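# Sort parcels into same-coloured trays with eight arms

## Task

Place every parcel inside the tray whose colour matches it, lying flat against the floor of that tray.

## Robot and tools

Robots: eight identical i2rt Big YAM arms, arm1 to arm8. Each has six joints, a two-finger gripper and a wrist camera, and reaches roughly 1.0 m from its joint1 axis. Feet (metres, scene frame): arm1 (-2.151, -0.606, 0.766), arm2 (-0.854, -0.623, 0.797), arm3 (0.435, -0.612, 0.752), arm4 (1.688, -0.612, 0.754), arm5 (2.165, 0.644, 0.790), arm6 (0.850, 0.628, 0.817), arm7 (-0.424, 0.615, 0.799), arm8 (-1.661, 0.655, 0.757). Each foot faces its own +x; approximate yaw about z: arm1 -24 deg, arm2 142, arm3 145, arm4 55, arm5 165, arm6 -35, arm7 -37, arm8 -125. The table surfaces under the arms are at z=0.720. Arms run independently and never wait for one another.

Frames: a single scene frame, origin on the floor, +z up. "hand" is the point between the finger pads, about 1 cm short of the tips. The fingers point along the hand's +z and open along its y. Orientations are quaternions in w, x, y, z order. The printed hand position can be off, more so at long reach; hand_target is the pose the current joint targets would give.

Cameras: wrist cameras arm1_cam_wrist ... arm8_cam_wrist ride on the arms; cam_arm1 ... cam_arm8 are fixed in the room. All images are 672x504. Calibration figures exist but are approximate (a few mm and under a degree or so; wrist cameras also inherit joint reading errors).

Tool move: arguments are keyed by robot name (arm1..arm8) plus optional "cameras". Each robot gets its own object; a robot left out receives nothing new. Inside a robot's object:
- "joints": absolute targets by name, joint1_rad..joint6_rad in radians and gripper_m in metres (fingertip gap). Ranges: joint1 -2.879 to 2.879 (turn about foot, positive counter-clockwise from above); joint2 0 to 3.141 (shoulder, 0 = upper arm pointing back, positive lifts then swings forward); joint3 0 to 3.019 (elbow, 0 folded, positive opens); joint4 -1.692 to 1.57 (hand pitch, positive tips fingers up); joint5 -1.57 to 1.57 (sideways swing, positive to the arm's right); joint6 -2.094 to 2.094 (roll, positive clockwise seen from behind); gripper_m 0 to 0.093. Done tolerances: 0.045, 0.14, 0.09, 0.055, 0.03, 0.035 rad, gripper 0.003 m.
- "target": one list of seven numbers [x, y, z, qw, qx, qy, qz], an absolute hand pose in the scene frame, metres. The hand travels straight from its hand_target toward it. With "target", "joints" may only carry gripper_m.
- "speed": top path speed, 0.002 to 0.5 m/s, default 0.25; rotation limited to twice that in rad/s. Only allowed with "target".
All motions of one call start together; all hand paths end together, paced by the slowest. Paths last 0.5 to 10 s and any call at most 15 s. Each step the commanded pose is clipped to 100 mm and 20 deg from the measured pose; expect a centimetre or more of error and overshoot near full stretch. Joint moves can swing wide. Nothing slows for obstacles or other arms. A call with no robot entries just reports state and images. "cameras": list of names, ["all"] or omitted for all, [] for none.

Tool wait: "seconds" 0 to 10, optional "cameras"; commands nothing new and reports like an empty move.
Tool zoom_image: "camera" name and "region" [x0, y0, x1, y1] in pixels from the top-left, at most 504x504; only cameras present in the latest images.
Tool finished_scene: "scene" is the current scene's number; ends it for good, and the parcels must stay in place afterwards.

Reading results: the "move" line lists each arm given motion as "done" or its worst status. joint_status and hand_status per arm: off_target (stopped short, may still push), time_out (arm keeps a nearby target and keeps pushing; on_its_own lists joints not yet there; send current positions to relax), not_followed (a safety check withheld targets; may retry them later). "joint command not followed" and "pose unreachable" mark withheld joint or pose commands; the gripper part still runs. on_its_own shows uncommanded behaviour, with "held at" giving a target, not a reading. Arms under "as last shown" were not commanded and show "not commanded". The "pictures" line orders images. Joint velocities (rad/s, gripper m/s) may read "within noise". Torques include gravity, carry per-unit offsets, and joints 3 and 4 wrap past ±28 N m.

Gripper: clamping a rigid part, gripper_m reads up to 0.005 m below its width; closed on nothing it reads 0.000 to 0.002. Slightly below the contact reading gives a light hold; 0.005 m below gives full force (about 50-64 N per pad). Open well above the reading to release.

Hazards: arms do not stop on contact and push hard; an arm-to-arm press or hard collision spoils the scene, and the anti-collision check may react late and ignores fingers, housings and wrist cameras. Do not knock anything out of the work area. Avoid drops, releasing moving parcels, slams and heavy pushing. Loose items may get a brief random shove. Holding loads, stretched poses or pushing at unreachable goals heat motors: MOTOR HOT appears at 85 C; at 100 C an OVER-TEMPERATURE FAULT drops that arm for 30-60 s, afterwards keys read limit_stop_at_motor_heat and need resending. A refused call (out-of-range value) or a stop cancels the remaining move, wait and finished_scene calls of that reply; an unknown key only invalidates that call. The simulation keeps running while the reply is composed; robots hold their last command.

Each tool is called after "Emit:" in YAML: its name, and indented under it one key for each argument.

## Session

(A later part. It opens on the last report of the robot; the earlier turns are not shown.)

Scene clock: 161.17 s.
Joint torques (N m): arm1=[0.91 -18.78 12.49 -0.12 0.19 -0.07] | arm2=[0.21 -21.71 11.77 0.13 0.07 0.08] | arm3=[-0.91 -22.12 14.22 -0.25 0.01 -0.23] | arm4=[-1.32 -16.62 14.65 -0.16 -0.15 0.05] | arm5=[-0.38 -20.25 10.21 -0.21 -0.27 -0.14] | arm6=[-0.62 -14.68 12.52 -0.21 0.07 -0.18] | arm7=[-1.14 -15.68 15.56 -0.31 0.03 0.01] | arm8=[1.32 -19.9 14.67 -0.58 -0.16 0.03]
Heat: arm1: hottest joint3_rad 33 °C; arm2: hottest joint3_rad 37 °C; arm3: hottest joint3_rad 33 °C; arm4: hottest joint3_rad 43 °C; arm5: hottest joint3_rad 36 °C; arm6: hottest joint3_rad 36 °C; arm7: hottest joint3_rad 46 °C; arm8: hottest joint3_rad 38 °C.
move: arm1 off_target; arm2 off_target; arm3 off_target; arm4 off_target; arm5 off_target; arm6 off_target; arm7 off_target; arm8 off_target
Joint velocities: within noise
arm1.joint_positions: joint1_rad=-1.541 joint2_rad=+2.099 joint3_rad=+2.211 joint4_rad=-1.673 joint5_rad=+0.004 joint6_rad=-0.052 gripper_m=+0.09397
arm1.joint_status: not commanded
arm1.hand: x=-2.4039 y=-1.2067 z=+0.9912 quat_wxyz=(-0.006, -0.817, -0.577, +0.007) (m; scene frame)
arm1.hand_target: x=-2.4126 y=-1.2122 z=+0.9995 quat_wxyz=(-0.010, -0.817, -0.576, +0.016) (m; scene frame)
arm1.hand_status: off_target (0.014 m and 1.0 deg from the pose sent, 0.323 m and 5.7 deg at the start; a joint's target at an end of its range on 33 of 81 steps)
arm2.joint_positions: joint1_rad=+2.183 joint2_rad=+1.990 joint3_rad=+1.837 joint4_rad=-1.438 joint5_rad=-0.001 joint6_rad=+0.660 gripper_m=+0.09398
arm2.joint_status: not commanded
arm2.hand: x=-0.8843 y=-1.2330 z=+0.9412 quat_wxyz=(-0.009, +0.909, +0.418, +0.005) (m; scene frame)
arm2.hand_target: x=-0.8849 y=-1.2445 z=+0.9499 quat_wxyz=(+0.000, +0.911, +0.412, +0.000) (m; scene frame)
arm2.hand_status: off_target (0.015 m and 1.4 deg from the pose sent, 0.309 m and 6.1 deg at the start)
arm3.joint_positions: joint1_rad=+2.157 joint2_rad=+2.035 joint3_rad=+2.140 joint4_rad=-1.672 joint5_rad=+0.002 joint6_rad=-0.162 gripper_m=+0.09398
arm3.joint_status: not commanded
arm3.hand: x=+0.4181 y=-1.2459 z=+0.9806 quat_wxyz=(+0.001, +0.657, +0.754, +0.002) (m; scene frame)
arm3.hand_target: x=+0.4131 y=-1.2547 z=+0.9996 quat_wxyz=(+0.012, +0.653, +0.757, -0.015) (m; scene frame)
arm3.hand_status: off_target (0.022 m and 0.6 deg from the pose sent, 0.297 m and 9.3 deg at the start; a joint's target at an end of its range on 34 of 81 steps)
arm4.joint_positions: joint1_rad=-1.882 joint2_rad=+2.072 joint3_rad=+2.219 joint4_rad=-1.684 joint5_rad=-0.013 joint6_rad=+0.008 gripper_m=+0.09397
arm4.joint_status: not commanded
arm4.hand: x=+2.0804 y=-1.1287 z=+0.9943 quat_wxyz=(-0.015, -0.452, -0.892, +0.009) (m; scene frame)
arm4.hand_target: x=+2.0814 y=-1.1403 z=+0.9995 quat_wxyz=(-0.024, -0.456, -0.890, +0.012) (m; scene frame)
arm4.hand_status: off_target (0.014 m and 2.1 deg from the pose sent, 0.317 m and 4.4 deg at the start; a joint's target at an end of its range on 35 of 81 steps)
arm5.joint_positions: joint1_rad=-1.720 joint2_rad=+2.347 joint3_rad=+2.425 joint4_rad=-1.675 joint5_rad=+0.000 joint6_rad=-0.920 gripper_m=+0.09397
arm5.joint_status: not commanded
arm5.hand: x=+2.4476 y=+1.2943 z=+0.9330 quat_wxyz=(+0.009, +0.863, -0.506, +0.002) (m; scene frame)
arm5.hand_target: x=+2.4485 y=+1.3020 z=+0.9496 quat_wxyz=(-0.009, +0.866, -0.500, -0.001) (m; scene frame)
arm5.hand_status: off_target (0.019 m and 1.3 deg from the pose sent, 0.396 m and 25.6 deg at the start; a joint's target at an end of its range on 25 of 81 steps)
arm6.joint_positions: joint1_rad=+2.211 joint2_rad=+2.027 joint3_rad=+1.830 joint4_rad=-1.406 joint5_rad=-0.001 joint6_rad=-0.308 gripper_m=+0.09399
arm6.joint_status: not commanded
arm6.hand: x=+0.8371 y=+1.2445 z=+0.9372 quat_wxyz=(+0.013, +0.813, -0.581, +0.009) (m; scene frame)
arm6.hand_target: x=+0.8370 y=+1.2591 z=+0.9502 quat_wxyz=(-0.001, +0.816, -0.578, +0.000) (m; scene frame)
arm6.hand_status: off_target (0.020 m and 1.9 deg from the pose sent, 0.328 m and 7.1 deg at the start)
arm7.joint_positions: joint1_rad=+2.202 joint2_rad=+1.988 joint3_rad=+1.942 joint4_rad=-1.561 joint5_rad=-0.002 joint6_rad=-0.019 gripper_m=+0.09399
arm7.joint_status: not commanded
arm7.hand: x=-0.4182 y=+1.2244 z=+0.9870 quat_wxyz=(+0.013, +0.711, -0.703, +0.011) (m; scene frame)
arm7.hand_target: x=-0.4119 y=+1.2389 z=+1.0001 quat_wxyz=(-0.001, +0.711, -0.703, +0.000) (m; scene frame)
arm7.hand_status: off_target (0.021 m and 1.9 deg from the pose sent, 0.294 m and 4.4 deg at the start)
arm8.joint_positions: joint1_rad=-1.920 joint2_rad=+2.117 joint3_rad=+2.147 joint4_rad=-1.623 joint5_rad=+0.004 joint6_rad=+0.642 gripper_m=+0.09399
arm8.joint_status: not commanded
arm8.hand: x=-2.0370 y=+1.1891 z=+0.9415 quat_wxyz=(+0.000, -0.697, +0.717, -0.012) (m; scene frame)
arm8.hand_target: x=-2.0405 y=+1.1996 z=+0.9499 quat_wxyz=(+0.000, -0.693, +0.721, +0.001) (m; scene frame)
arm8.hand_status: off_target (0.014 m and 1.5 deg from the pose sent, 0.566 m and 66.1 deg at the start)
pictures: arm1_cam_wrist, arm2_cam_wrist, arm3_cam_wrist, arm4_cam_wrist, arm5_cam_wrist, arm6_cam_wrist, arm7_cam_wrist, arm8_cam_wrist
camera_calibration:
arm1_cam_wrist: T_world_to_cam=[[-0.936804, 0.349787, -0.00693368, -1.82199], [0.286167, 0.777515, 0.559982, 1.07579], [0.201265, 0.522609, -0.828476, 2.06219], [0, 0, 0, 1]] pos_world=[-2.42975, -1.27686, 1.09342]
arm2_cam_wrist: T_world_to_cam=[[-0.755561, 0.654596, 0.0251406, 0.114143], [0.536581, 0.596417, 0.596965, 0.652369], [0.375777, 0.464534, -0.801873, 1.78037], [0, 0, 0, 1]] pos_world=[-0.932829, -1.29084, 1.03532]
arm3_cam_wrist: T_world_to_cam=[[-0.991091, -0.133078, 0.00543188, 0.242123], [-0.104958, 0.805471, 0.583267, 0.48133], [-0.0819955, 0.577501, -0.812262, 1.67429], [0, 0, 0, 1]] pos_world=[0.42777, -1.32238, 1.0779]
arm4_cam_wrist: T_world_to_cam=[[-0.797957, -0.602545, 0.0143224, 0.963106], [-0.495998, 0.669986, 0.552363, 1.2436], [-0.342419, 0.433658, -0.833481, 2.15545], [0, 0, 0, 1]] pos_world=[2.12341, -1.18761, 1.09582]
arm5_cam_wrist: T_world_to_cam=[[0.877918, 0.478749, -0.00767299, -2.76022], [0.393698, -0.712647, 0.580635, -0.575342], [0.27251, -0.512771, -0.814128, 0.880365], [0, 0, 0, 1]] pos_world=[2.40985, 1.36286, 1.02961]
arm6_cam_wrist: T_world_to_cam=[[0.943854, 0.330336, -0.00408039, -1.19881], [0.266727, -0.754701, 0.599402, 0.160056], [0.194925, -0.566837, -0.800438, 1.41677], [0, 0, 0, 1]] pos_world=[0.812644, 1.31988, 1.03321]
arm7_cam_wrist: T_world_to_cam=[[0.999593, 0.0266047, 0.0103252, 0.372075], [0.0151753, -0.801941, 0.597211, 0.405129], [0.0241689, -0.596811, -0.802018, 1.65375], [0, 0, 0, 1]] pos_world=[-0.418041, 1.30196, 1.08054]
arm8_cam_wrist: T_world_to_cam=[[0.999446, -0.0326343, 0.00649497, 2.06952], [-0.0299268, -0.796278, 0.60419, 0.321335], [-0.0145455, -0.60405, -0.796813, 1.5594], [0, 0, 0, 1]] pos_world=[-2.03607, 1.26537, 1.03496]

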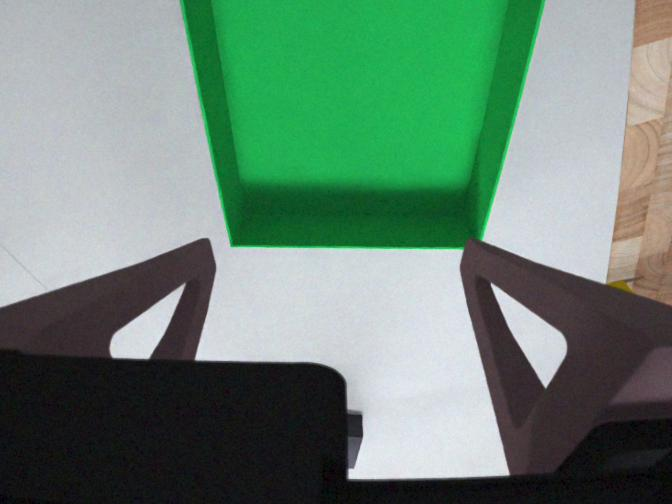

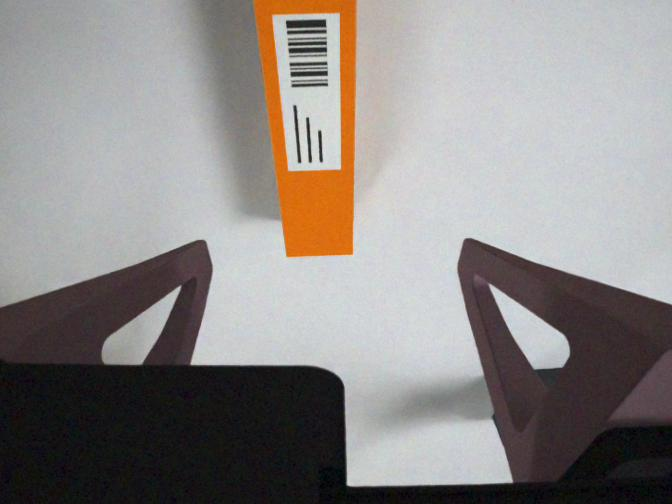

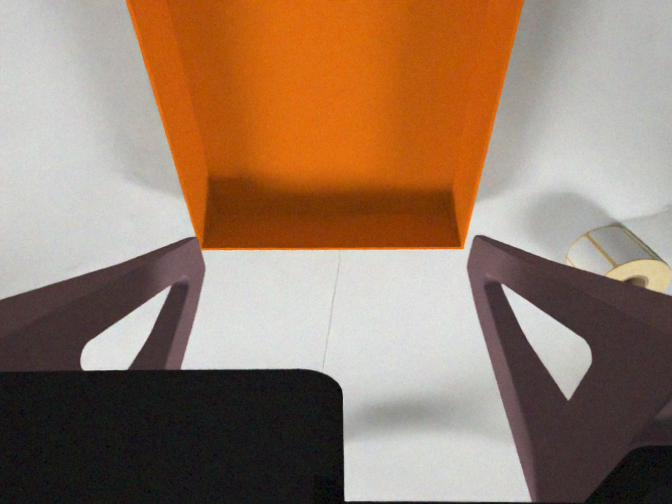

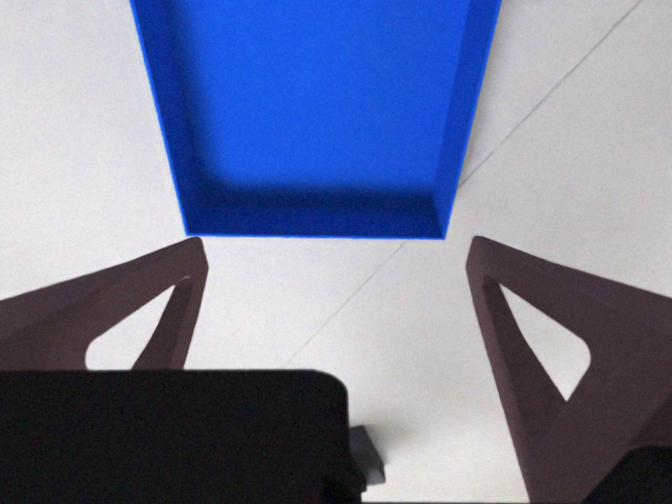

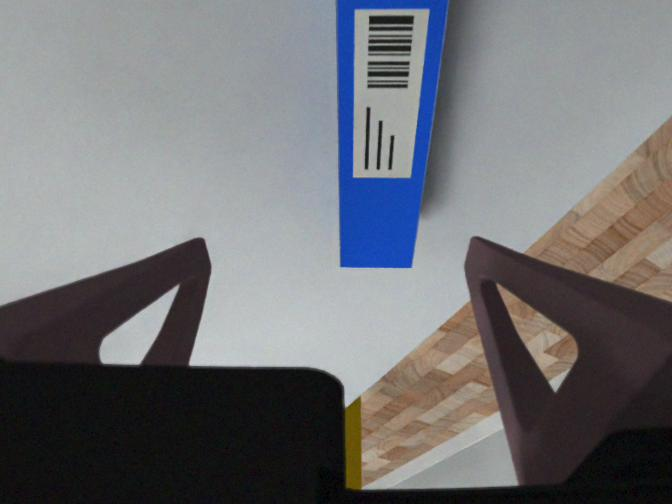

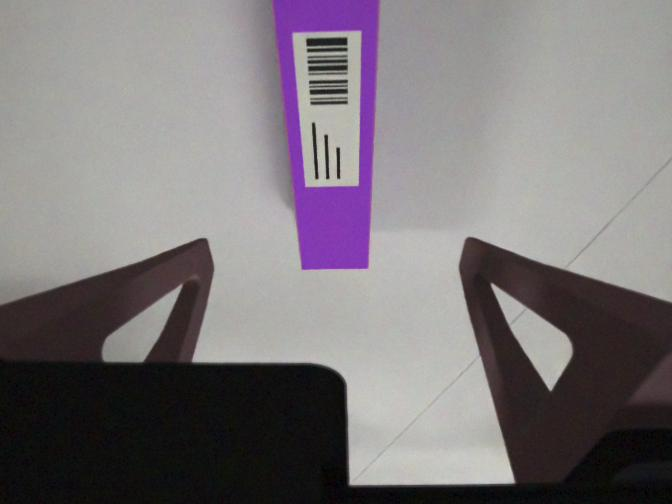

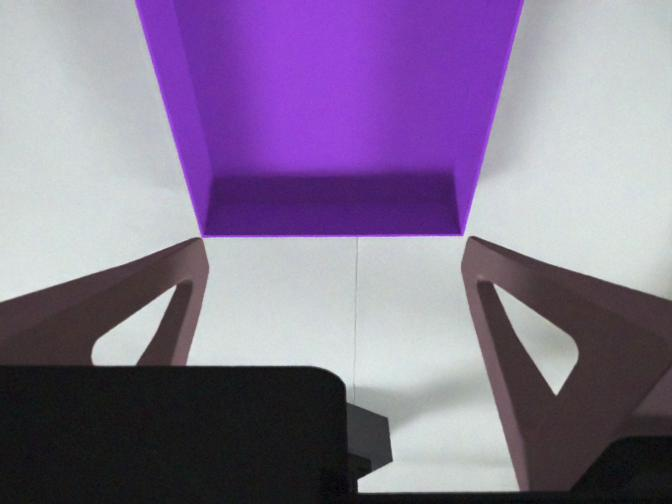

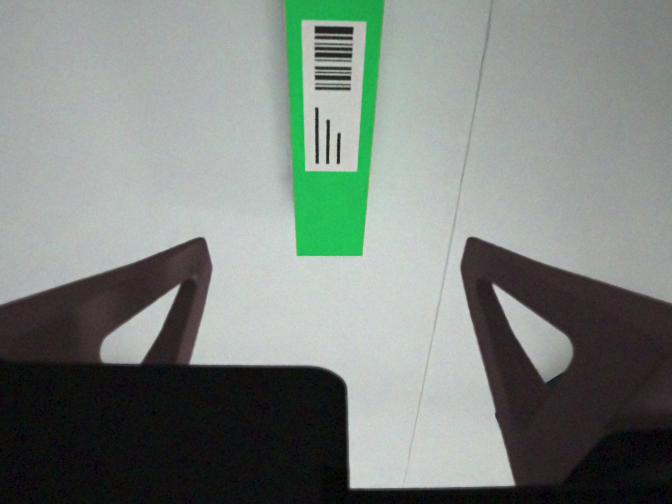

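Emit:
move:
  arm1: {"joints":{"joint2_rad":0.6,"joint3_rad":1.0,"joint4_rad":-1.5}}
  arm3: {"joints":{"joint2_rad":0.6,"joint3_rad":1.0,"joint4_rad":-1.5}}
  arm4: {"joints":{"joint2_rad":0.6,"joint3_rad":1.0,"joint4_rad":-1.5}}
  arm7: {"joints":{"joint2_rad":0.6,"joint3_rad":1.0,"joint4_rad":-1.5}}
  arm2: {"target":[-0.891,-1.272,0.90,0,0.9026,0.4305,0],"speed":0.3}
  arm5: {"target":[2.466,1.335,0.90,0,0.8607,-0.5090,0],"speed":0.3}
  arm6: {"target":[0.827,1.277,0.90,0,0.8221,-0.5693,0],"speed":0.3}
  arm8: {"target":[-2.042,1.213,0.895,0,0.6850,-0.7285,0],"speed":0.3}
  cameras: []

Emit:
move:
  arm1: {"joints":{"joint1_rad":1.532}}
  arm3: {"joints":{"joint1_rad":-1.396}}
  arm4: {"joints":{"joint1_rad":0.175}}
  arm7: {"joints":{"joint1_rad":-1.054}}
  arm2: {"target":[-0.891,-1.265,0.803,0,0.9026,0.4305,0],"speed":0.2}
  arm5: {"target":[2.466,1.332,0.803,0,0.8607,-0.5090,0],"speed":0.2}
  arm6: {"target":[0.827,1.272,0.803,0,0.8221,-0.5693,0],"speed":0.2}
  arm8: {"target":[-2.042,1.211,0.80,0,0.6850,-0.7285,0],"speed":0.2}
  cameras: ["arm2_cam_wrist","arm5_cam_wrist","arm6_cam_wrist","arm8_cam_wrist"]

Scene clock: 219.60 s.
Joint torques (N m): arm1=[0.67 1.55 7.82 1.55 0.15 -0.07] | arm2=[-0.38 -23.82 11.52 0.75 0.1 -0.19] | arm3=[-1.08 -1.44 9.33 1.25 0.02 -0.2] | arm4=[-0.91 0.62 9.48 1.55 -0.15 0.05] | arm5=[-0.79 -23.18 10.24 -0.18 -0.28 0.02] | arm6=[0.26 -16.09 11.89 0.46 0.06 -0.18] | arm7=[-1.03 -0.62 9.03 1.11 0.05 0.02] | arm8=[1.38 -20.84 10.03 0.24 -0.13 0.03]
Heat: arm1: hottest joint3_rad 41 °C; arm2: hottest joint3_rad 41 °C; arm3: hottest joint3_rad 38 °C; arm4: hottest joint3_rad 50 °C; arm5: hottest joint3_rad 41 °C; arm6: hottest joint3_rad 40 °C; arm7: hottest joint3_rad 49 °C; arm8: hottest joint3_rad 45 °C.
move: arm1 done; arm2 off_target; arm3 done; arm4 done; arm5 off_target; arm6 off_target; arm7 done; arm8 off_target
Joint velocities: within noise
arm1.joint_positions: joint1_rad=-1.541 joint2_rad=+0.601 joint3_rad=+1.013 joint4_rad=-1.510 joint5_rad=+0.004 joint6_rad=-0.053 gripper_m=+0.09397
arm1.joint_status: all done
arm1.hand: x=-2.2340 y=-0.7959 z=+1.1025 quat_wxyz=(-0.128, -0.794, -0.559, +0.201) (m; scene frame)
arm1.hand_target: x=-2.2365 y=-0.7962 z=+1.0978 quat_wxyz=(-0.125, -0.795, -0.559, +0.202) (m; scene frame)
arm1.hand_status: not commanded
arm2.joint_positions: joint1_rad=+2.183 joint2_rad=+2.101 joint3_rad=+1.873 joint4_rad=-1.389 joint5_rad=-0.001 joint6_rad=+0.638 gripper_m=+0.09398
arm2.joint_status: not commanded
arm2.hand: x=-0.8853 y=-1.2549 z=+0.8877 quat_wxyz=(-0.021, +0.904, +0.427, +0.011) (m; scene frame)
arm2.hand_target: x=-0.8909 y=-1.2711 z=+0.9004 quat_wxyz=(+0.000, +0.903, +0.431, +0.000) (m; scene frame)
arm2.hand_status: off_target (0.022 m and 2.7 deg from the pose sent, 0.057 m and 2.0 deg at the start)
arm3.joint_positions: joint1_rad=+2.157 joint2_rad=+0.606 joint3_rad=+0.999 joint4_rad=-1.512 joint5_rad=+0.002 joint6_rad=-0.163 gripper_m=+0.09398
arm3.joint_status: all done
arm3.hand: x=+0.4278 y=-0.8230 z=+1.0774 quat_wxyz=(+0.142, +0.641, +0.735, -0.169) (m; scene frame)
arm3.hand_target: x=+0.4257 y=-0.8245 z=+1.0803 quat_wxyz=(+0.145, +0.636, +0.736, -0.179) (m; scene frame)
arm3.hand_status: not commanded
arm4.joint_positions: joint1_rad=-1.882 joint2_rad=+0.606 joint3_rad=+1.010 joint4_rad=-1.510 joint5_rad=-0.013 joint6_rad=+0.008 gripper_m=+0.09397
arm4.joint_status: all done
arm4.hand: x=+1.8189 y=-0.7759 z=+1.0861 quat_wxyz=(-0.206, -0.437, -0.869, +0.104) (m; scene frame)
arm4.hand_target: x=+1.8178 y=-0.7773 z=+1.0838 quat_wxyz=(-0.209, -0.441, -0.867, +0.105) (m; scene frame)
arm4.hand_status: not commanded
arm5.joint_positions: joint1_rad=-1.720 joint2_rad=+2.532 joint3_rad=+2.606 joint4_rad=-1.675 joint5_rad=+0.000 joint6_rad=-0.921 gripper_m=+0.09397
arm5.joint_status: not commanded
arm5.hand: x=+2.4616 y=+1.3264 z=+0.8696 quat_wxyz=(+0.011, +0.863, -0.505, +0.002) (m; scene frame)
arm5.hand_target: x=+2.4652 y=+1.3334 z=+0.8997 quat_wxyz=(-0.015, +0.861, -0.509, -0.002) (m; scene frame)
arm5.hand_status: off_target (0.032 m and 1.4 deg from the pose sent, 0.056 m and 1.1 deg at the start; a joint's target at an end of its range on 50 of 59 steps)
arm6.joint_positions: joint1_rad=+2.215 joint2_rad=+2.114 joint3_rad=+1.831 joint4_rad=-1.345 joint5_rad=-0.001 joint6_rad=-0.313 gripper_m=+0.09399
arm6.joint_status: not commanded
arm6.hand: x=+0.8342 y=+1.2564 z=+0.8843 quat_wxyz=(+0.023, +0.816, -0.577, +0.017) (m; scene frame)
arm6.hand_target: x=+0.8270 y=+1.2758 z=+0.9004 quat_wxyz=(+0.000, +0.822, -0.569, +0.000) (m; scene frame)
arm6.hand_status: off_target (0.027 m and 3.5 deg from the pose sent, 0.050 m and 2.5 deg at the start)
arm7.joint_positions: joint1_rad=+2.202 joint2_rad=+0.603 joint3_rad=+1.014 joint4_rad=-1.507 joint5_rad=-0.002 joint6_rad=-0.019 gripper_m=+0.09399
arm7.joint_status: all done
arm7.hand: x=-0.4215 y=+0.8249 z=+1.1348 quat_wxyz=(-0.169, +0.691, -0.683, -0.166) (m; scene frame)
arm7.hand_target: x=-0.4192 y=+0.8249 z=+1.1298 quat_wxyz=(-0.170, +0.691, -0.684, -0.162) (m; scene frame)
arm7.hand_status: not commanded
arm8.joint_positions: joint1_rad=-1.930 joint2_rad=+2.162 joint3_rad=+2.126 joint4_rad=-1.532 joint5_rad=+0.004 joint6_rad=+0.654 gripper_m=+0.09399
arm8.joint_status: not commanded
arm8.hand: x=-2.0427 y=+1.2082 z=+0.9045 quat_wxyz=(+0.002, -0.690, +0.724, +0.001) (m; scene frame)
arm8.hand_target: x=-2.0419 y=+1.2127 z=+0.8950 quat_wxyz=(+0.000, -0.685, +0.728, +0.000) (m; scene frame)
arm8.hand_status: off_target (0.011 m and 0.8 deg from the pose sent, 0.053 m and 2.4 deg at the start)
pictures: none
No camera images: "cameras" was empty.

Scene clock: 222.87 s.
Joint torques (N m): arm1=[2.14 1.14 7.86 1.51 0.16 -0.07] | arm2=[-0.44 -23.94 8.1 0.9 0.08 -0.19] | arm3=[-1.73 -1.2 9.33 1.21 -0.08 -0.21] | arm4=[1.26 0.44 9.52 1.54 -0.1 0.04] | arm5=[-0.67 -21.95 7.25 0.8 -0.3 -0.01] | arm6=[0.21 -16.67 8.34 0.55 0.06 -0.18] | arm7=[-1.03 -0.67 9.05 1.01 -0.07 0.02] | arm8=[1.44 -21.13 9.76 0.34 -0.17 0.03]
Heat: arm1: hottest joint3_rad 41 °C; arm2: hottest joint3_rad 41 °C; arm3: hottest joint3_rad 37 °C; arm4: hottest joint3_rad 50 °C; arm5: hottest joint3_rad 41 °C; arm6: hottest joint3_rad 39 °C; arm7: hottest joint3_rad 49 °C; arm8: hottest joint3_rad 45 °C.
move: arm1 done; arm2 done; arm3 done; arm4 done; arm5 done; arm6 off_target; arm7 done; arm8 done
Joint velocities: within noise
arm1.joint_positions: joint1_rad=+1.520 joint2_rad=+0.601 joint3_rad=+1.013 joint4_rad=-1.510 joint5_rad=+0.005 joint6_rad=-0.053 gripper_m=+0.09400
arm1.joint_status: all done
arm1.hand: x=-2.0554 y=-0.4167 z=+1.0992 quat_wxyz=(-0.203, +0.529, -0.817, -0.109) (m; scene frame)
arm1.hand_target: x=-2.0567 y=-0.4147 z=+1.0944 quat_wxyz=(-0.202, +0.537, -0.812, -0.109) (m; scene frame)
arm1.hand_status: not commanded
arm2.joint_positions: joint1_rad=+2.183 joint2_rad=+2.165 joint3_rad=+1.758 joint4_rad=-1.172 joint5_rad=-0.001 joint6_rad=+0.637 gripper_m=+0.09398
arm2.joint_status: not commanded
arm2.hand: x=-0.8857 y=-1.2611 z=+0.8057 quat_wxyz=(-0.004, +0.904, +0.428, +0.002) (m; scene frame)
arm2.hand_target: x=-0.8909 y=-1.2649 z=+0.8030 quat_wxyz=(+0.000, +0.903, +0.431, +0.000) (m; scene frame)
arm2.hand_status: done (0.007 m and 0.6 deg from the pose sent, 0.085 m and 2.7 deg at the start)
arm3.joint_positions: joint1_rad=-1.382 joint2_rad=+0.606 joint3_rad=+0.999 joint4_rad=-1.512 joint5_rad=+0.004 joint6_rad=-0.163 gripper_m=+0.09402
arm3.joint_status: all done
arm3.hand: x=+0.5203 y=-0.4231 z=+1.0803 quat_wxyz=(-0.202, +0.594, -0.772, -0.105) (m; scene frame)
arm3.hand_target: x=+0.5238 y=-0.4231 z=+1.0832 quat_wxyz=(-0.212, +0.593, -0.770, -0.106) (m; scene frame)
arm3.hand_status: not commanded
arm4.joint_positions: joint1_rad=+0.161 joint2_rad=+0.606 joint3_rad=+1.010 joint4_rad=-1.510 joint5_rad=-0.015 joint6_rad=+0.008 gripper_m=+0.09399
arm4.joint_status: all done
arm4.hand: x=+1.7827 y=-0.4185 z=+1.0831 quat_wxyz=(-0.184, +0.512, -0.829, -0.128) (m; scene frame)
arm4.hand_target: x=+1.7801 y=-0.4169 z=+1.0807 quat_wxyz=(-0.185, +0.518, -0.825, -0.131) (m; scene frame)
arm4.hand_status: not commanded
arm5.joint_positions: joint1_rad=-1.720 joint2_rad=+2.541 joint3_rad=+2.441 joint4_rad=-1.497 joint5_rad=+0.000 joint6_rad=-0.921 gripper_m=+0.09397
arm5.joint_status: not commanded
arm5.hand: x=+2.4624 y=+1.3281 z=+0.8000 quat_wxyz=(+0.010, +0.863, -0.505, +0.002) (m; scene frame)
arm5.hand_target: x=+2.4659 y=+1.3319 z=+0.8029 quat_wxyz=(+0.000, +0.861, -0.509, +0.000) (m; scene frame)
arm5.hand_status: done (0.006 m and 1.2 deg from the pose sent, 0.067 m and 1.4 deg at the start)
arm6.joint_positions: joint1_rad=+2.215 joint2_rad=+2.199 joint3_rad=+1.741 joint4_rad=-1.136 joint5_rad=-0.001 joint6_rad=-0.313 gripper_m=+0.09399
arm6.joint_status: not commanded
arm6.hand: x=+0.8339 y=+1.2642 z=+0.7991 quat_wxyz=(+0.010, +0.816, -0.577, +0.007) (m; scene frame)
arm6.hand_target: x=+0.8270 y=+1.2719 z=+0.8033 quat_wxyz=(+0.000, +0.822, -0.569, +0.000) (m; scene frame)
arm6.hand_status: off_target (0.011 m and 1.8 deg from the pose sent, 0.083 m and 3.5 deg at the start)
arm7.joint_positions: joint1_rad=-1.045 joint2_rad=+0.603 joint3_rad=+1.014 joint4_rad=-1.507 joint5_rad=+0.001 joint6_rad=-0.020 gripper_m=+0.09402
arm7.joint_status: all done
arm7.hand: x=-0.4480 y=+0.4044 z=+1.1337 quat_wxyz=(-0.154, -0.719, -0.655, +0.177) (m; scene frame)
arm7.hand_target: x=-0.4500 y=+0.4047 z=+1.1287 quat_wxyz=(-0.151, -0.719, -0.655, +0.177) (m; scene frame)
arm7.hand_status: not commanded
arm8.joint_positions: joint1_rad=-1.930 joint2_rad=+2.208 joint3_rad=+1.950 joint4_rad=-1.312 joint5_rad=+0.004 joint6_rad=+0.655 gripper_m=+0.09399
arm8.joint_status: not commanded
arm8.hand: x=-2.0424 y=+1.2077 z=+0.8080 quat_wxyz=(+0.002, -0.689, +0.724, +0.000) (m; scene frame)
arm8.hand_target: x=-2.0420 y=+1.2108 z=+0.8000 quat_wxyz=(+0.000, -0.685, +0.728, +0.000) (m; scene frame)
arm8.hand_status: done (0.009 m and 0.7 deg from the pose sent, 0.105 m and 0.8 deg at the start)
pictures: arm2_cam_wrist, arm5_cam_wrist, arm6_cam_wrist, arm8_cam_wrist
camera_calibration:
arm2_cam_wrist: T_world_to_cam=[[-0.7701, 0.637678, 0.0176725, 0.106697], [0.523084, 0.615366, 0.589667, 0.768617], [0.365143, 0.463347, -0.807453, 1.6789], [0, 0, 0, 1]] pos_world=[-0.93292, -1.31893, 0.900515]
arm5_cam_wrist: T_world_to_cam=[[0.87773, 0.479068, -0.00918282, -2.78917], [0.394413, -0.711482, 0.581577, -0.483956], [0.272081, -0.514089, -0.81344, 0.787651], [0, 0, 0, 1]] pos_world=[2.42471, 1.3968, 0.896551]
arm6_cam_wrist: T_world_to_cam=[[0.940532, 0.339701, -0.00172887, -1.21384], [0.27443, -0.756797, 0.593251, 0.259638], [0.200219, -0.558446, -0.805015, 1.30659], [0, 0, 0, 1]] pos_world=[0.808795, 1.33849, 0.895695]
arm8_cam_wrist: T_world_to_cam=[[0.99845, -0.055124, -0.00764013, 2.11299], [-0.0400212, -0.806628, 0.589703, 0.420215], [-0.0386695, -0.588483, -0.807584, 1.40479], [0, 0, 0, 1]] pos_world=[-2.03858, 1.28213, 0.902826]

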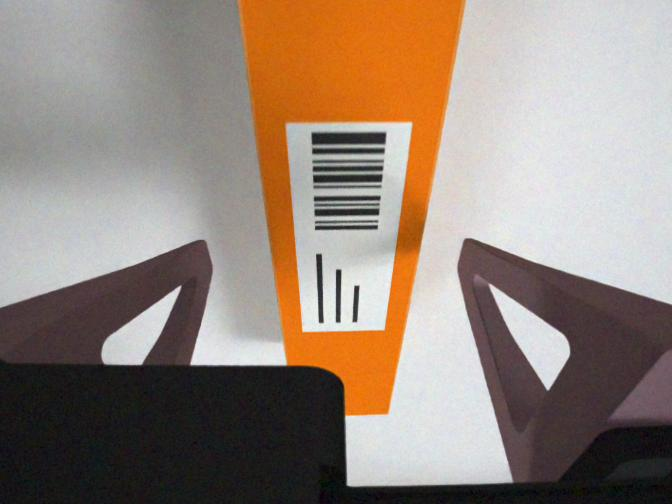

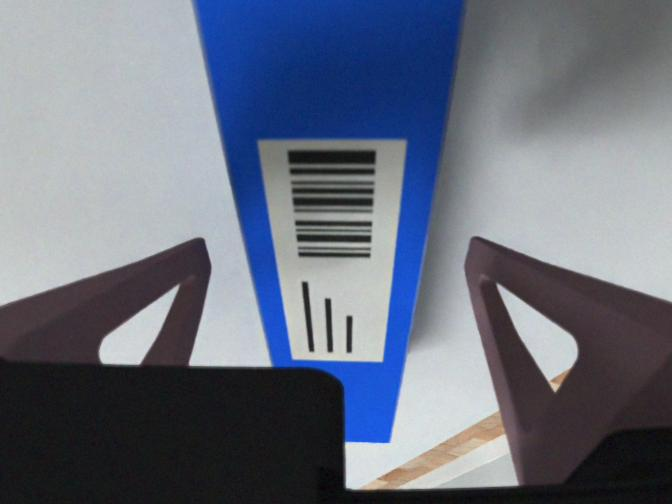

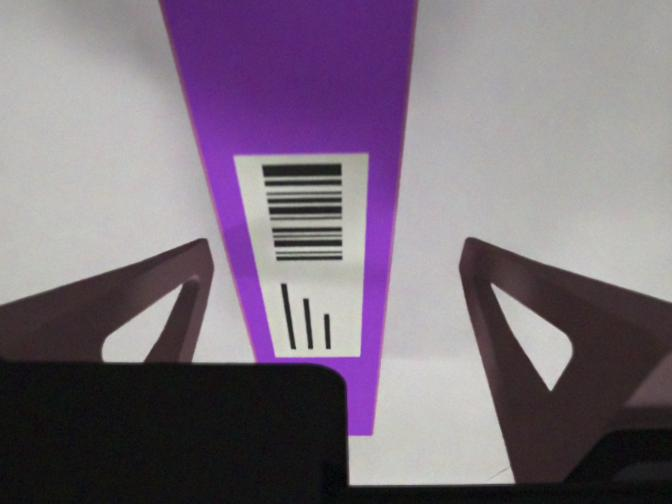

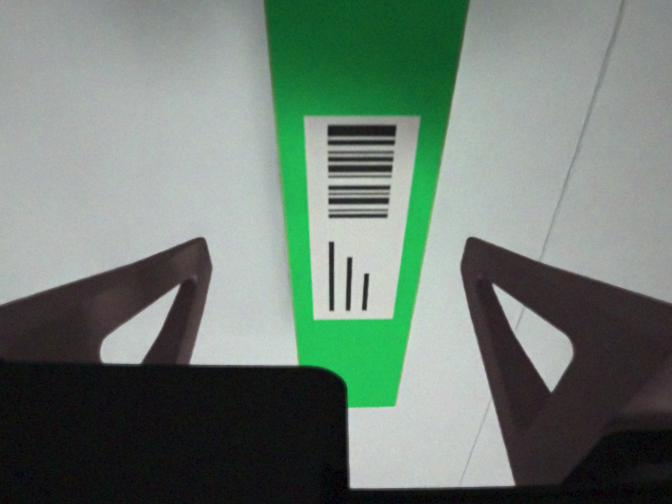

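Emit:
move:
  arm2: {"target":[-0.896,-1.264,0.764,0,0.9026,0.4305,0],"speed":0.15}
  arm5: {"target":[2.466,1.331,0.767,0,0.8607,-0.5090,0],"speed":0.15}
  arm6: {"target":[0.817,1.268,0.766,0,0.8221,-0.5693,0],"speed":0.15}
  arm8: {"target":[-2.030,1.210,0.758,0,0.6850,-0.7285,0],"speed":0.15}
  cameras: []

Emit:
move:
  arm2: {"joints":{"gripper_m":0.045}}
  arm5: {"joints":{"gripper_m":0.045}}
  arm6: {"joints":{"gripper_m":0.045}}
  arm8: {"joints":{"gripper_m":0.045}}
  cameras: ["arm2_cam_wrist","arm5_cam_wrist","arm6_cam_wrist","arm8_cam_wrist"]

Emit:
move:
  arm2: {"target":[-0.893,-1.24,0.93,0,0.9026,0.4305,0],"speed":0.25}
  arm5: {"target":[2.455,1.30,0.93,0,0.8607,-0.5090,0],"speed":0.25}
  arm6: {"target":[0.822,1.24,0.93,0,0.8221,-0.5693,0],"speed":0.25}
  arm8: {"target":[-2.02,1.19,0.93,0,0.6850,-0.7285,0],"speed":0.25}
  cameras: []

Emit:
move:
  arm2: {"joints":{"joint2_rad":1.2,"joint3_rad":1.3,"joint4_rad":-1.65}}
  arm5: {"joints":{"joint2_rad":1.2,"joint3_rad":1.3,"joint4_rad":-1.65}}
  arm6: {"joints":{"joint2_rad":1.2,"joint3_rad":1.3,"joint4_rad":-1.65}}
  arm8: {"joints":{"joint2_rad":0.9,"joint3_rad":1.1,"joint4_rad":-1.65,"joint6_rad":0}}
  cameras: ["cam_arm2","cam_arm5","cam_arm6","cam_arm8"]

Scene clock: 247.83 s.
Joint torques (N m): arm1=[2.2 1.03 7.76 1.51 0.17 -0.06] | arm2=[-0.38 -23.41 7.47 0.91 0.08 -0.19] | arm3=[-1.73 -1.26 9.31 1.22 -0.08 -0.2] | arm4=[1.26 0.44 9.54 1.54 -0.1 0.04] | arm5=[-0.85 -21.48 7.05 0.72 -0.25 -0.05] | arm6=[0.21 -15.85 7.39 0.57 0.06 -0.02] | arm7=[-1.03 -0.56 9.02 1.06 -0.05 0.02] | arm8=[1.32 -20.66 8.96 0.25 -0.13 -0.09]
Heat: arm1: hottest joint3_rad 39 °C; arm2: hottest joint3_rad 39 °C; arm3: hottest joint3_rad 35 °C; arm4: hottest joint3_rad 48 °C; arm5: hottest joint3_rad 39 °C; arm6: hottest joint3_rad 38 °C; arm7: hottest joint3_rad 48 °C; arm8: hottest joint3_rad 41 °C.
move: arm2 done; arm5 done; arm6 done; arm8 off_target
Joint velocities: within noise
arm1, arm3, arm4, arm7: as last shown
arm2.joint_positions: joint1_rad=+2.174 joint2_rad=+2.202 joint3_rad=+1.731 joint4_rad=-1.095 joint5_rad=-0.001 joint6_rad=+0.630 gripper_m=+0.09398
arm2.joint_status: not commanded
arm2.hand: x=-0.8914 y=-1.2632 z=+0.7732 quat_wxyz=(+0.001, +0.904, +0.427, -0.001) (m; scene frame)
arm2.hand_target: x=-0.8960 y=-1.2639 z=+0.7642 quat_wxyz=(+0.000, +0.903, +0.431, +0.000) (m; scene frame)
arm2.hand_status: done (0.010 m and 0.4 deg from the pose sent, 0.043 m and 0.6 deg at the start)
arm5.joint_positions: joint1_rad=-1.720 joint2_rad=+2.554 joint3_rad=+2.382 joint4_rad=-1.419 joint5_rad=+0.000 joint6_rad=-0.921 gripper_m=+0.09397
arm5.joint_status: not commanded
arm5.hand: x=+2.4625 y=+1.3281 z=+0.7681 quat_wxyz=(+0.007, +0.863, -0.505, +0.002) (m; scene frame)
arm5.hand_target: x=+2.4659 y=+1.3310 z=+0.7671 quat_wxyz=(+0.000, +0.861, -0.509, +0.000) (m; scene frame)
arm5.hand_status: done (0.005 m and 0.9 deg from the pose sent, 0.033 m and 1.2 deg at the start)
arm6.joint_positions: joint1_rad=+2.232 joint2_rad=+2.227 joint3_rad=+1.710 joint4_rad=-1.059 joint5_rad=-0.001 joint6_rad=-0.313 gripper_m=+0.09399
arm6.joint_status: not commanded
arm6.hand: x=+0.8230 y=+1.2651 z=+0.7714 quat_wxyz=(+0.002, +0.821, -0.570, +0.001) (m; scene frame)
arm6.hand_target: x=+0.8170 y=+1.2679 z=+0.7661 quat_wxyz=(+0.000, +0.822, -0.569, +0.000) (m; scene frame)
arm6.hand_status: done (0.009 m and 0.4 deg from the pose sent, 0.037 m and 1.8 deg at the start)
arm8.joint_positions: joint1_rad=-1.942 joint2_rad=+2.218 joint3_rad=+1.872 joint4_rad=-1.211 joint5_rad=+0.004 joint6_rad=+0.655 gripper_m=+0.09399
arm8.joint_status: not commanded
arm8.hand: x=-2.0330 y=+1.2088 z=+0.7731 quat_wxyz=(+0.003, -0.685, +0.729, +0.006) (m; scene frame)
arm8.hand_target: x=-2.0298 y=+1.2097 z=+0.7582 quat_wxyz=(+0.000, -0.685, +0.729, +0.000) (m; scene frame)
arm8.hand_status: off_target (0.015 m and 0.8 deg from the pose sent, 0.052 m and 0.7 deg at the start)
pictures: none
No camera images: "cameras" was empty.

Scene clock: 248.43 s.
Joint torques (N m): arm1=[2.2 1.26 7.76 1.51 0.18 -0.04] | arm2=[-0.38 -23.41 7.57 0.91 0.07 -0.19] | arm3=[-1.73 -1.2 9.35 1.26 -0.08 -0.2] | arm4=[1.26 0.44 9.52 1.52 -0.09 0.04] | arm5=[-1.03 -21.19 6.84 0.94 -0.29 0.01] | arm6=[0.15 -15.74 7.5 0.57 0.04 -0.02] | arm7=[-1.08 -0.62 9.07 1.09 -0.07 0.02] | arm8=[1.49 -20.48 9.05 0.21 -0.15 -0.1]
Heat: arm1: hottest joint3_rad 39 °C; arm2: hottest joint3_rad 39 °C; arm3: hottest joint3_rad 35 °C; arm4: hottest joint3_rad 48 °C; arm5: hottest joint3_rad 39 °C; arm6: hottest joint3_rad 38 °C; arm7: hottest joint3_rad 48 °C; arm8: hottest joint3_rad 41 °C.
move: arm2 off_target; arm5 off_target; arm6 off_target; arm8 off_target
Joint velocities: within noise
arm1, arm3, arm4, arm7: as last shown
arm2.joint_positions: joint1_rad=+2.174 joint2_rad=+2.202 joint3_rad=+1.731 joint4_rad=-1.095 joint5_rad=-0.001 joint6_rad=+0.629 gripper_m=+0.05836
arm2.joint_status: gripper_m off_target (ended at +0.05840, target +0.04500)
arm2.hand: x=-0.8914 y=-1.2632 z=+0.7732 quat_wxyz=(+0.001, +0.904, +0.428, -0.001) (m; scene frame)
arm2.hand_target: x=-0.8960 y=-1.2639 z=+0.7642 quat_wxyz=(+0.000, +0.903, +0.431, +0.000) (m; scene frame)
arm2.hand_status: not commanded
arm5.joint_positions: joint1_rad=-1.720 joint2_rad=+2.554 joint3_rad=+2.382 joint4_rad=-1.419 joint5_rad=+0.000 joint6_rad=-0.921 gripper_m=+0.05835
arm5.joint_status: gripper_m off_target (ended at +0.05838, target +0.04500)
arm5.hand: x=+2.4625 y=+1.3281 z=+0.7681 quat_wxyz=(+0.007, +0.863, -0.505, +0.002) (m; scene frame)
arm5.hand_target: x=+2.4659 y=+1.3310 z=+0.7671 quat_wxyz=(+0.000, +0.861, -0.509, +0.000) (m; scene frame)
arm5.hand_status: not commanded
arm6.joint_positions: joint1_rad=+2.232 joint2_rad=+2.227 joint3_rad=+1.710 joint4_rad=-1.059 joint5_rad=-0.001 joint6_rad=-0.313 gripper_m=+0.05927
arm6.joint_status: gripper_m off_target (ended at +0.05931, target +0.04500)
arm6.hand: x=+0.8230 y=+1.2651 z=+0.7714 quat_wxyz=(+0.002, +0.821, -0.570, +0.001) (m; scene frame)
arm6.hand_target: x=+0.8170 y=+1.2678 z=+0.7661 quat_wxyz=(+0.000, +0.822, -0.569, +0.000) (m; scene frame)
arm6.hand_status: not commanded
arm8.joint_positions: joint1_rad=-1.942 joint2_rad=+2.218 joint3_rad=+1.872 joint4_rad=-1.210 joint5_rad=+0.003 joint6_rad=+0.655 gripper_m=+0.05946
arm8.joint_status: gripper_m off_target (ended at +0.05949, target +0.04500)
arm8.hand: x=-2.0331 y=+1.2088 z=+0.7731 quat_wxyz=(+0.002, -0.685, +0.729, +0.006) (m; scene frame)
arm8.hand_target: x=-2.0298 y=+1.2098 z=+0.7582 quat_wxyz=(+0.000, -0.685, +0.729, +0.000) (m; scene frame)
arm8.hand_status: not commanded
pictures: arm2_cam_wrist, arm5_cam_wrist, arm6_cam_wrist, arm8_cam_wrist
camera_calibration:
arm2_cam_wrist: T_world_to_cam=[[-0.769607, 0.638434, 0.0103784, 0.111243], [0.523925, 0.622113, 0.581789, 0.807494], [0.364977, 0.453186, -0.813274, 1.64722], [0, 0, 0, 1]] pos_world=[-0.938652, -1.31987, 0.868698]
arm5_cam_wrist: T_world_to_cam=[[0.877744, 0.479111, -0.004366, -2.79328], [0.393007, -0.714727, 0.578542, -0.45533], [0.274065, -0.509527, -0.815641, 0.752451], [0, 0, 0, 1]] pos_world=[2.42451, 1.39625, 0.864962]
arm6_cam_wrist: T_world_to_cam=[[0.934565, 0.35577, 0.00403774, -1.22374], [0.287843, -0.762702, 0.579164, 0.287087], [0.209129, -0.540105, -0.815201, 1.2643], [0, 0, 0, 1]] pos_world=[0.796625, 1.33719, 0.869332]
arm8_cam_wrist: T_world_to_cam=[[0.997585, -0.0675637, -0.016125, 2.12332], [-0.0456268, -0.812417, 0.581289, 0.444215], [-0.0523742, -0.579149, -0.813538, 1.34307], [0, 0, 0, 1]] pos_world=[-2.02758, 1.28219, 0.868662]

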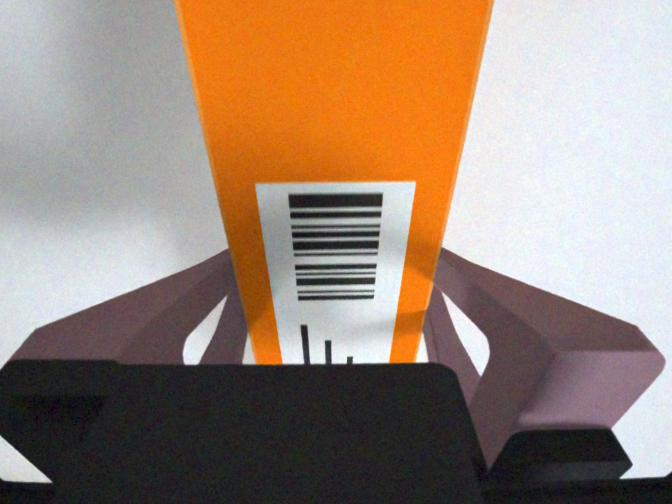

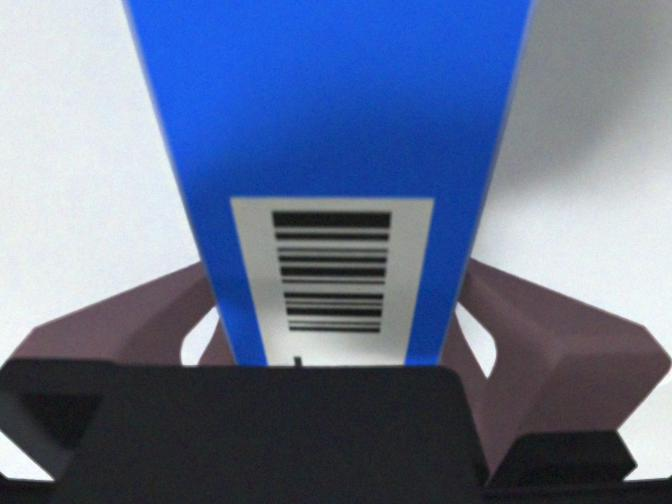

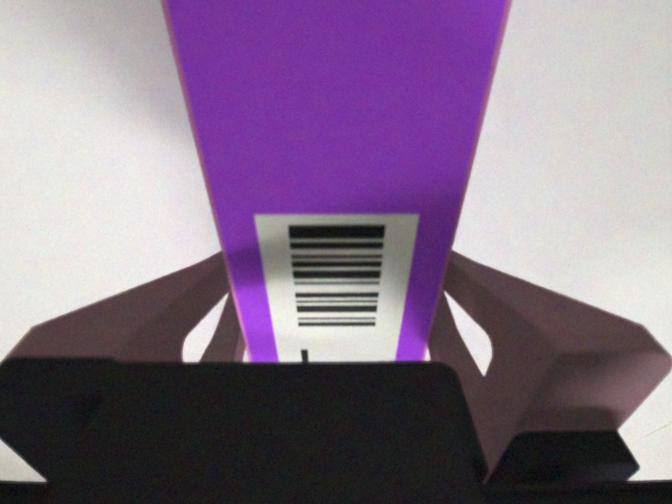

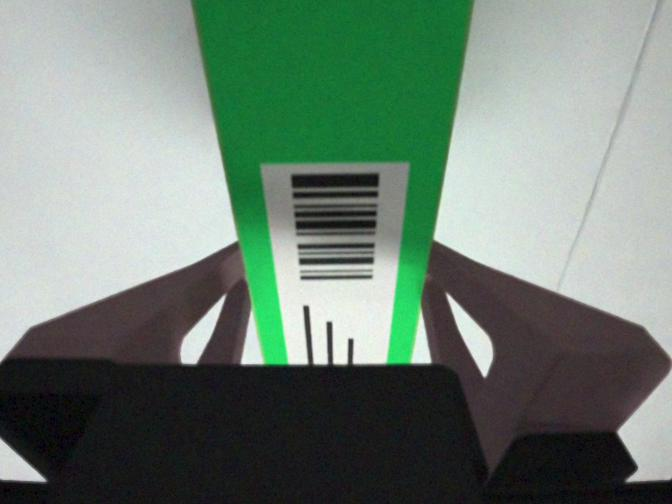

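Scene clock: 249.97 s.
Joint torques (N m): arm1=[2.26 1.61 7.8 1.61 0.16 -0.05] | arm2=[-0.15 -22.3 11.26 0.17 0.08 -0.17] | arm3=[-1.61 -1.26 9.32 1.22 -0.08 -0.21] | arm4=[1.2 0.44 9.54 1.54 -0.09 0.04] | arm5=[-1.55 -21.07 9.89 -0.35 -0.25 -0.06] | arm6=[-0.32 -16.62 11.82 -0.23 0.04 -0.09] | arm7=[-1.14 -0.67 9.05 1.03 -0.05 0.03] | arm8=[1.85 -20.19 14.24 -0.61 -0.14 -0.04]
Heat: arm1: hottest joint3_rad 39 °C; arm2: hottest joint3_rad 39 °C; arm3: hottest joint3_rad 35 °C; arm4: hottest joint3_rad 48 °C; arm5: hottest joint3_rad 39 °C; arm6: hottest joint3_rad 38 °C; arm7: hottest joint3_rad 48 °C; arm8: hottest joint3_rad 41 °C.
move: arm2 off_target; arm5 off_target; arm6 off_target; arm8 off_target
Joint velocities: within noise
arm1, arm3, arm4, arm7: as last shown
arm2.joint_positions: joint1_rad=+2.174 joint2_rad=+1.993 joint3_rad=+1.782 joint4_rad=-1.382 joint5_rad=-0.001 joint6_rad=+0.629 gripper_m=+0.05837
arm2.joint_status: not commanded
arm2.hand: x=-0.8894 y=-1.2288 z=+0.9189 quat_wxyz=(-0.010, +0.904, +0.428, +0.006) (m; scene frame)
arm2.hand_target: x=-0.8930 y=-1.2395 z=+0.9300 quat_wxyz=(+0.000, +0.903, +0.430, +0.000) (m; scene frame)
arm2.hand_status: off_target (0.016 m and 1.4 deg from the pose sent, 0.159 m and 0.4 deg at the start)
arm5.joint_positions: joint1_rad=-1.720 joint2_rad=+2.359 joint3_rad=+2.394 joint4_rad=-1.647 joint5_rad=+0.000 joint6_rad=-0.921 gripper_m=+0.05836
arm5.joint_status: not commanded
arm5.hand: x=+2.4475 y=+1.2941 z=+0.9123 quat_wxyz=(+0.017, +0.863, -0.505, +0.003) (m; scene frame)
arm5.hand_target: x=+2.4546 y=+1.2993 z=+0.9301 quat_wxyz=(-0.001, +0.861, -0.509, +0.000) (m; scene frame)
arm5.hand_status: off_target (0.020 m and 2.0 deg from the pose sent, 0.164 m and 0.9 deg at the start)
arm6.joint_positions: joint1_rad=+2.232 joint2_rad=+2.014 joint3_rad=+1.711 joint4_rad=-1.326 joint5_rad=-0.001 joint6_rad=-0.313 gripper_m=+0.05928
arm6.joint_status: not commanded
arm6.hand: x=+0.8248 y=+1.2238 z=+0.9016 quat_wxyz=(+0.023, +0.821, -0.570, +0.017) (m; scene frame)
arm6.hand_target: x=+0.8220 y=+1.2387 z=+0.9303 quat_wxyz=(+0.000, +0.822, -0.569, +0.000) (m; scene frame)
arm6.hand_status: off_target (0.033 m and 3.3 deg from the pose sent, 0.161 m and 0.3 deg at the start)
arm8.joint_positions: joint1_rad=-1.942 joint2_rad=+2.055 joint3_rad=+1.982 joint4_rad=-1.525 joint5_rad=+0.003 joint6_rad=+0.655 gripper_m=+0.05946
arm8.joint_status: not commanded
arm8.hand: x=-2.0138 y=+1.1803 z=+0.9174 quat_wxyz=(-0.001, -0.685, +0.729, -0.014) (m; scene frame)
arm8.hand_target: x=-2.0196 y=+1.1895 z=+0.9301 quat_wxyz=(+0.000, -0.685, +0.729, +0.000) (m; scene frame)
arm8.hand_status: off_target (0.017 m and 1.6 deg from the pose sent, 0.159 m and 0.8 deg at the start)
pictures: none
No camera images: "cameras" was empty.

Scene clock: 251.73 s.
Joint torques (N m): arm1=[2.43 1.14 7.75 1.54 0.17 -0.08] | arm2=[-0.15 -8.41 8.47 0.38 0.09 -0.17] | arm3=[-1.73 -1.26 9.33 1.25 -0.08 -0.19] | arm4=[1.26 0.38 9.52 1.54 -0.1 0.04] | arm5=[-1.55 -6.36 7.27 0.31 -0.22 -0.04] | arm6=[-0.32 -5.77 8.84 -0.03 0.04 -0.08] | arm7=[-1.03 -0.62 9.05 1.06 -0.06 0.02] | arm8=[1.73 -3.9 9.62 -0.06 -0.19 -0.1]
Heat: arm1: hottest joint3_rad 39 °C; arm2: hottest joint3_rad 39 °C; arm3: hottest joint3_rad 35 °C; arm4: hottest joint3_rad 48 °C; arm5: hottest joint3_rad 39 °C; arm6: hottest joint3_rad 38 °C; arm7: hottest joint3_rad 48 °C; arm8: hottest joint3_rad 41 °C.
move: arm2 done; arm5 done; arm6 done; arm8 done
Joint velocities: within noise
arm1, arm3, arm4, arm7: as last shown
arm2.joint_positions: joint1_rad=+2.174 joint2_rad=+1.192 joint3_rad=+1.299 joint4_rad=-1.644 joint5_rad=-0.001 joint6_rad=+0.629 gripper_m=+0.05839
arm2.joint_status: all done
arm2.hand: x=-0.8736 y=-0.9557 z=+1.0997 quat_wxyz=(+0.014, +0.904, +0.428, -0.008) (m; scene frame)
arm2.hand_target: x=-0.8752 y=-0.9557 z=+1.0974 quat_wxyz=(+0.009, +0.903, +0.430, -0.005) (m; scene frame)
arm2.hand_status: not commanded
arm5.joint_positions: joint1_rad=-1.720 joint2_rad=+1.209 joint3_rad=+1.292 joint4_rad=-1.647 joint5_rad=+0.000 joint6_rad=-0.921 gripper_m=+0.05835
arm5.joint_status: all done
arm5.hand: x=+2.2969 y=+0.9480 z=+1.0874 quat_wxyz=(-0.007, +0.863, -0.505, +0.000) (m; scene frame)
arm5.hand_target: x=+2.2985 y=+0.9467 z=+1.0931 quat_wxyz=(-0.014, +0.861, -0.509, -0.002) (m; scene frame)
arm5.hand_status: not commanded
arm6.joint_positions: joint1_rad=+2.232 joint2_rad=+1.205 joint3_rad=+1.294 joint4_rad=-1.643 joint5_rad=-0.001 joint6_rad=-0.313 gripper_m=+0.05928
arm6.joint_status: all done
arm6.hand: x=+0.8362 y=+0.9622 z=+1.1139 quat_wxyz=(-0.006, +0.821, -0.570, -0.006) (m; scene frame)
arm6.hand_target: x=+0.8352 y=+0.9610 z=+1.1175 quat_wxyz=(-0.008, +0.822, -0.569, -0.006) (m; scene frame)
arm6.hand_status: not commanded
arm8.joint_positions: joint1_rad=-1.942 joint2_rad=+0.910 joint3_rad=+1.104 joint4_rad=-1.646 joint5_rad=+0.003 joint6_rad=+0.008 gripper_m=+0.05946
arm8.joint_status: all done
arm8.hand: x=-1.7982 y=+0.8608 z=+1.0579 quat_wxyz=(+0.029, -0.879, +0.473, +0.051) (m; scene frame)
arm8.hand_target: x=-1.7965 y=+0.8580 z=+1.0585 quat_wxyz=(+0.028, -0.881, +0.469, +0.053) (m; scene frame)
arm8.hand_status: not commanded
pictures: cam_arm2, cam_arm5, cam_arm6, cam_arm8

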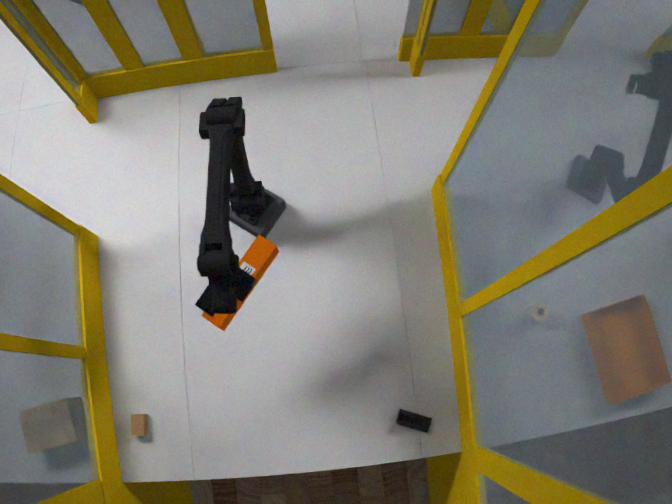

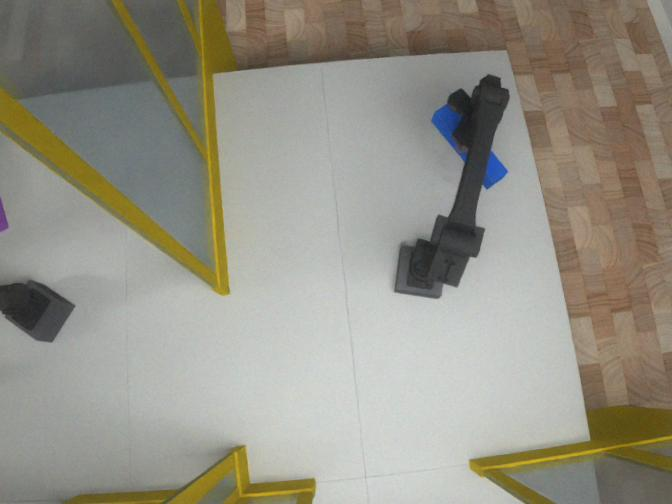

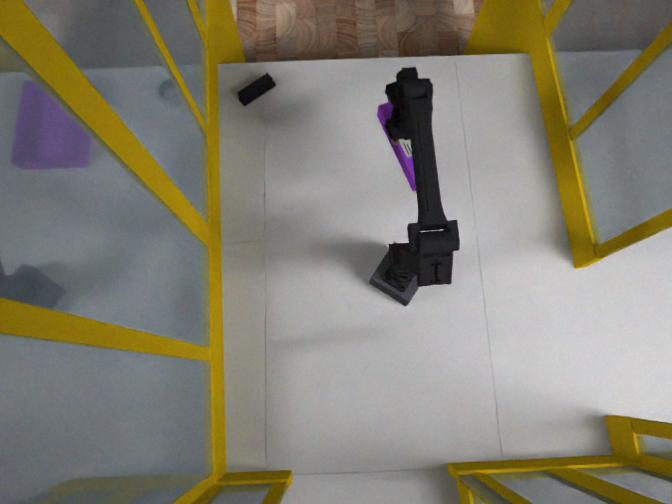

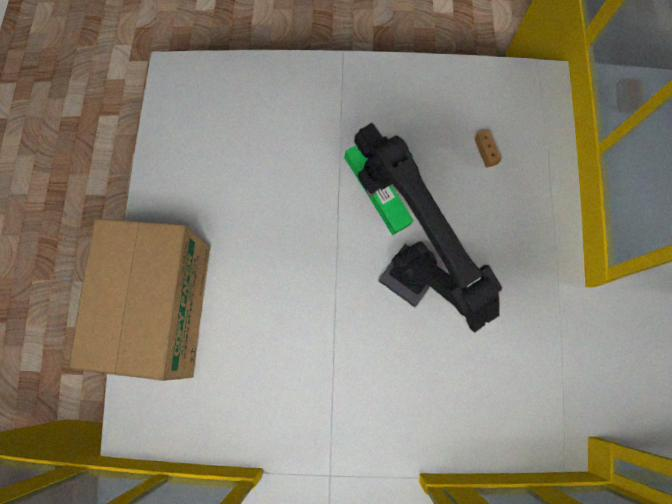

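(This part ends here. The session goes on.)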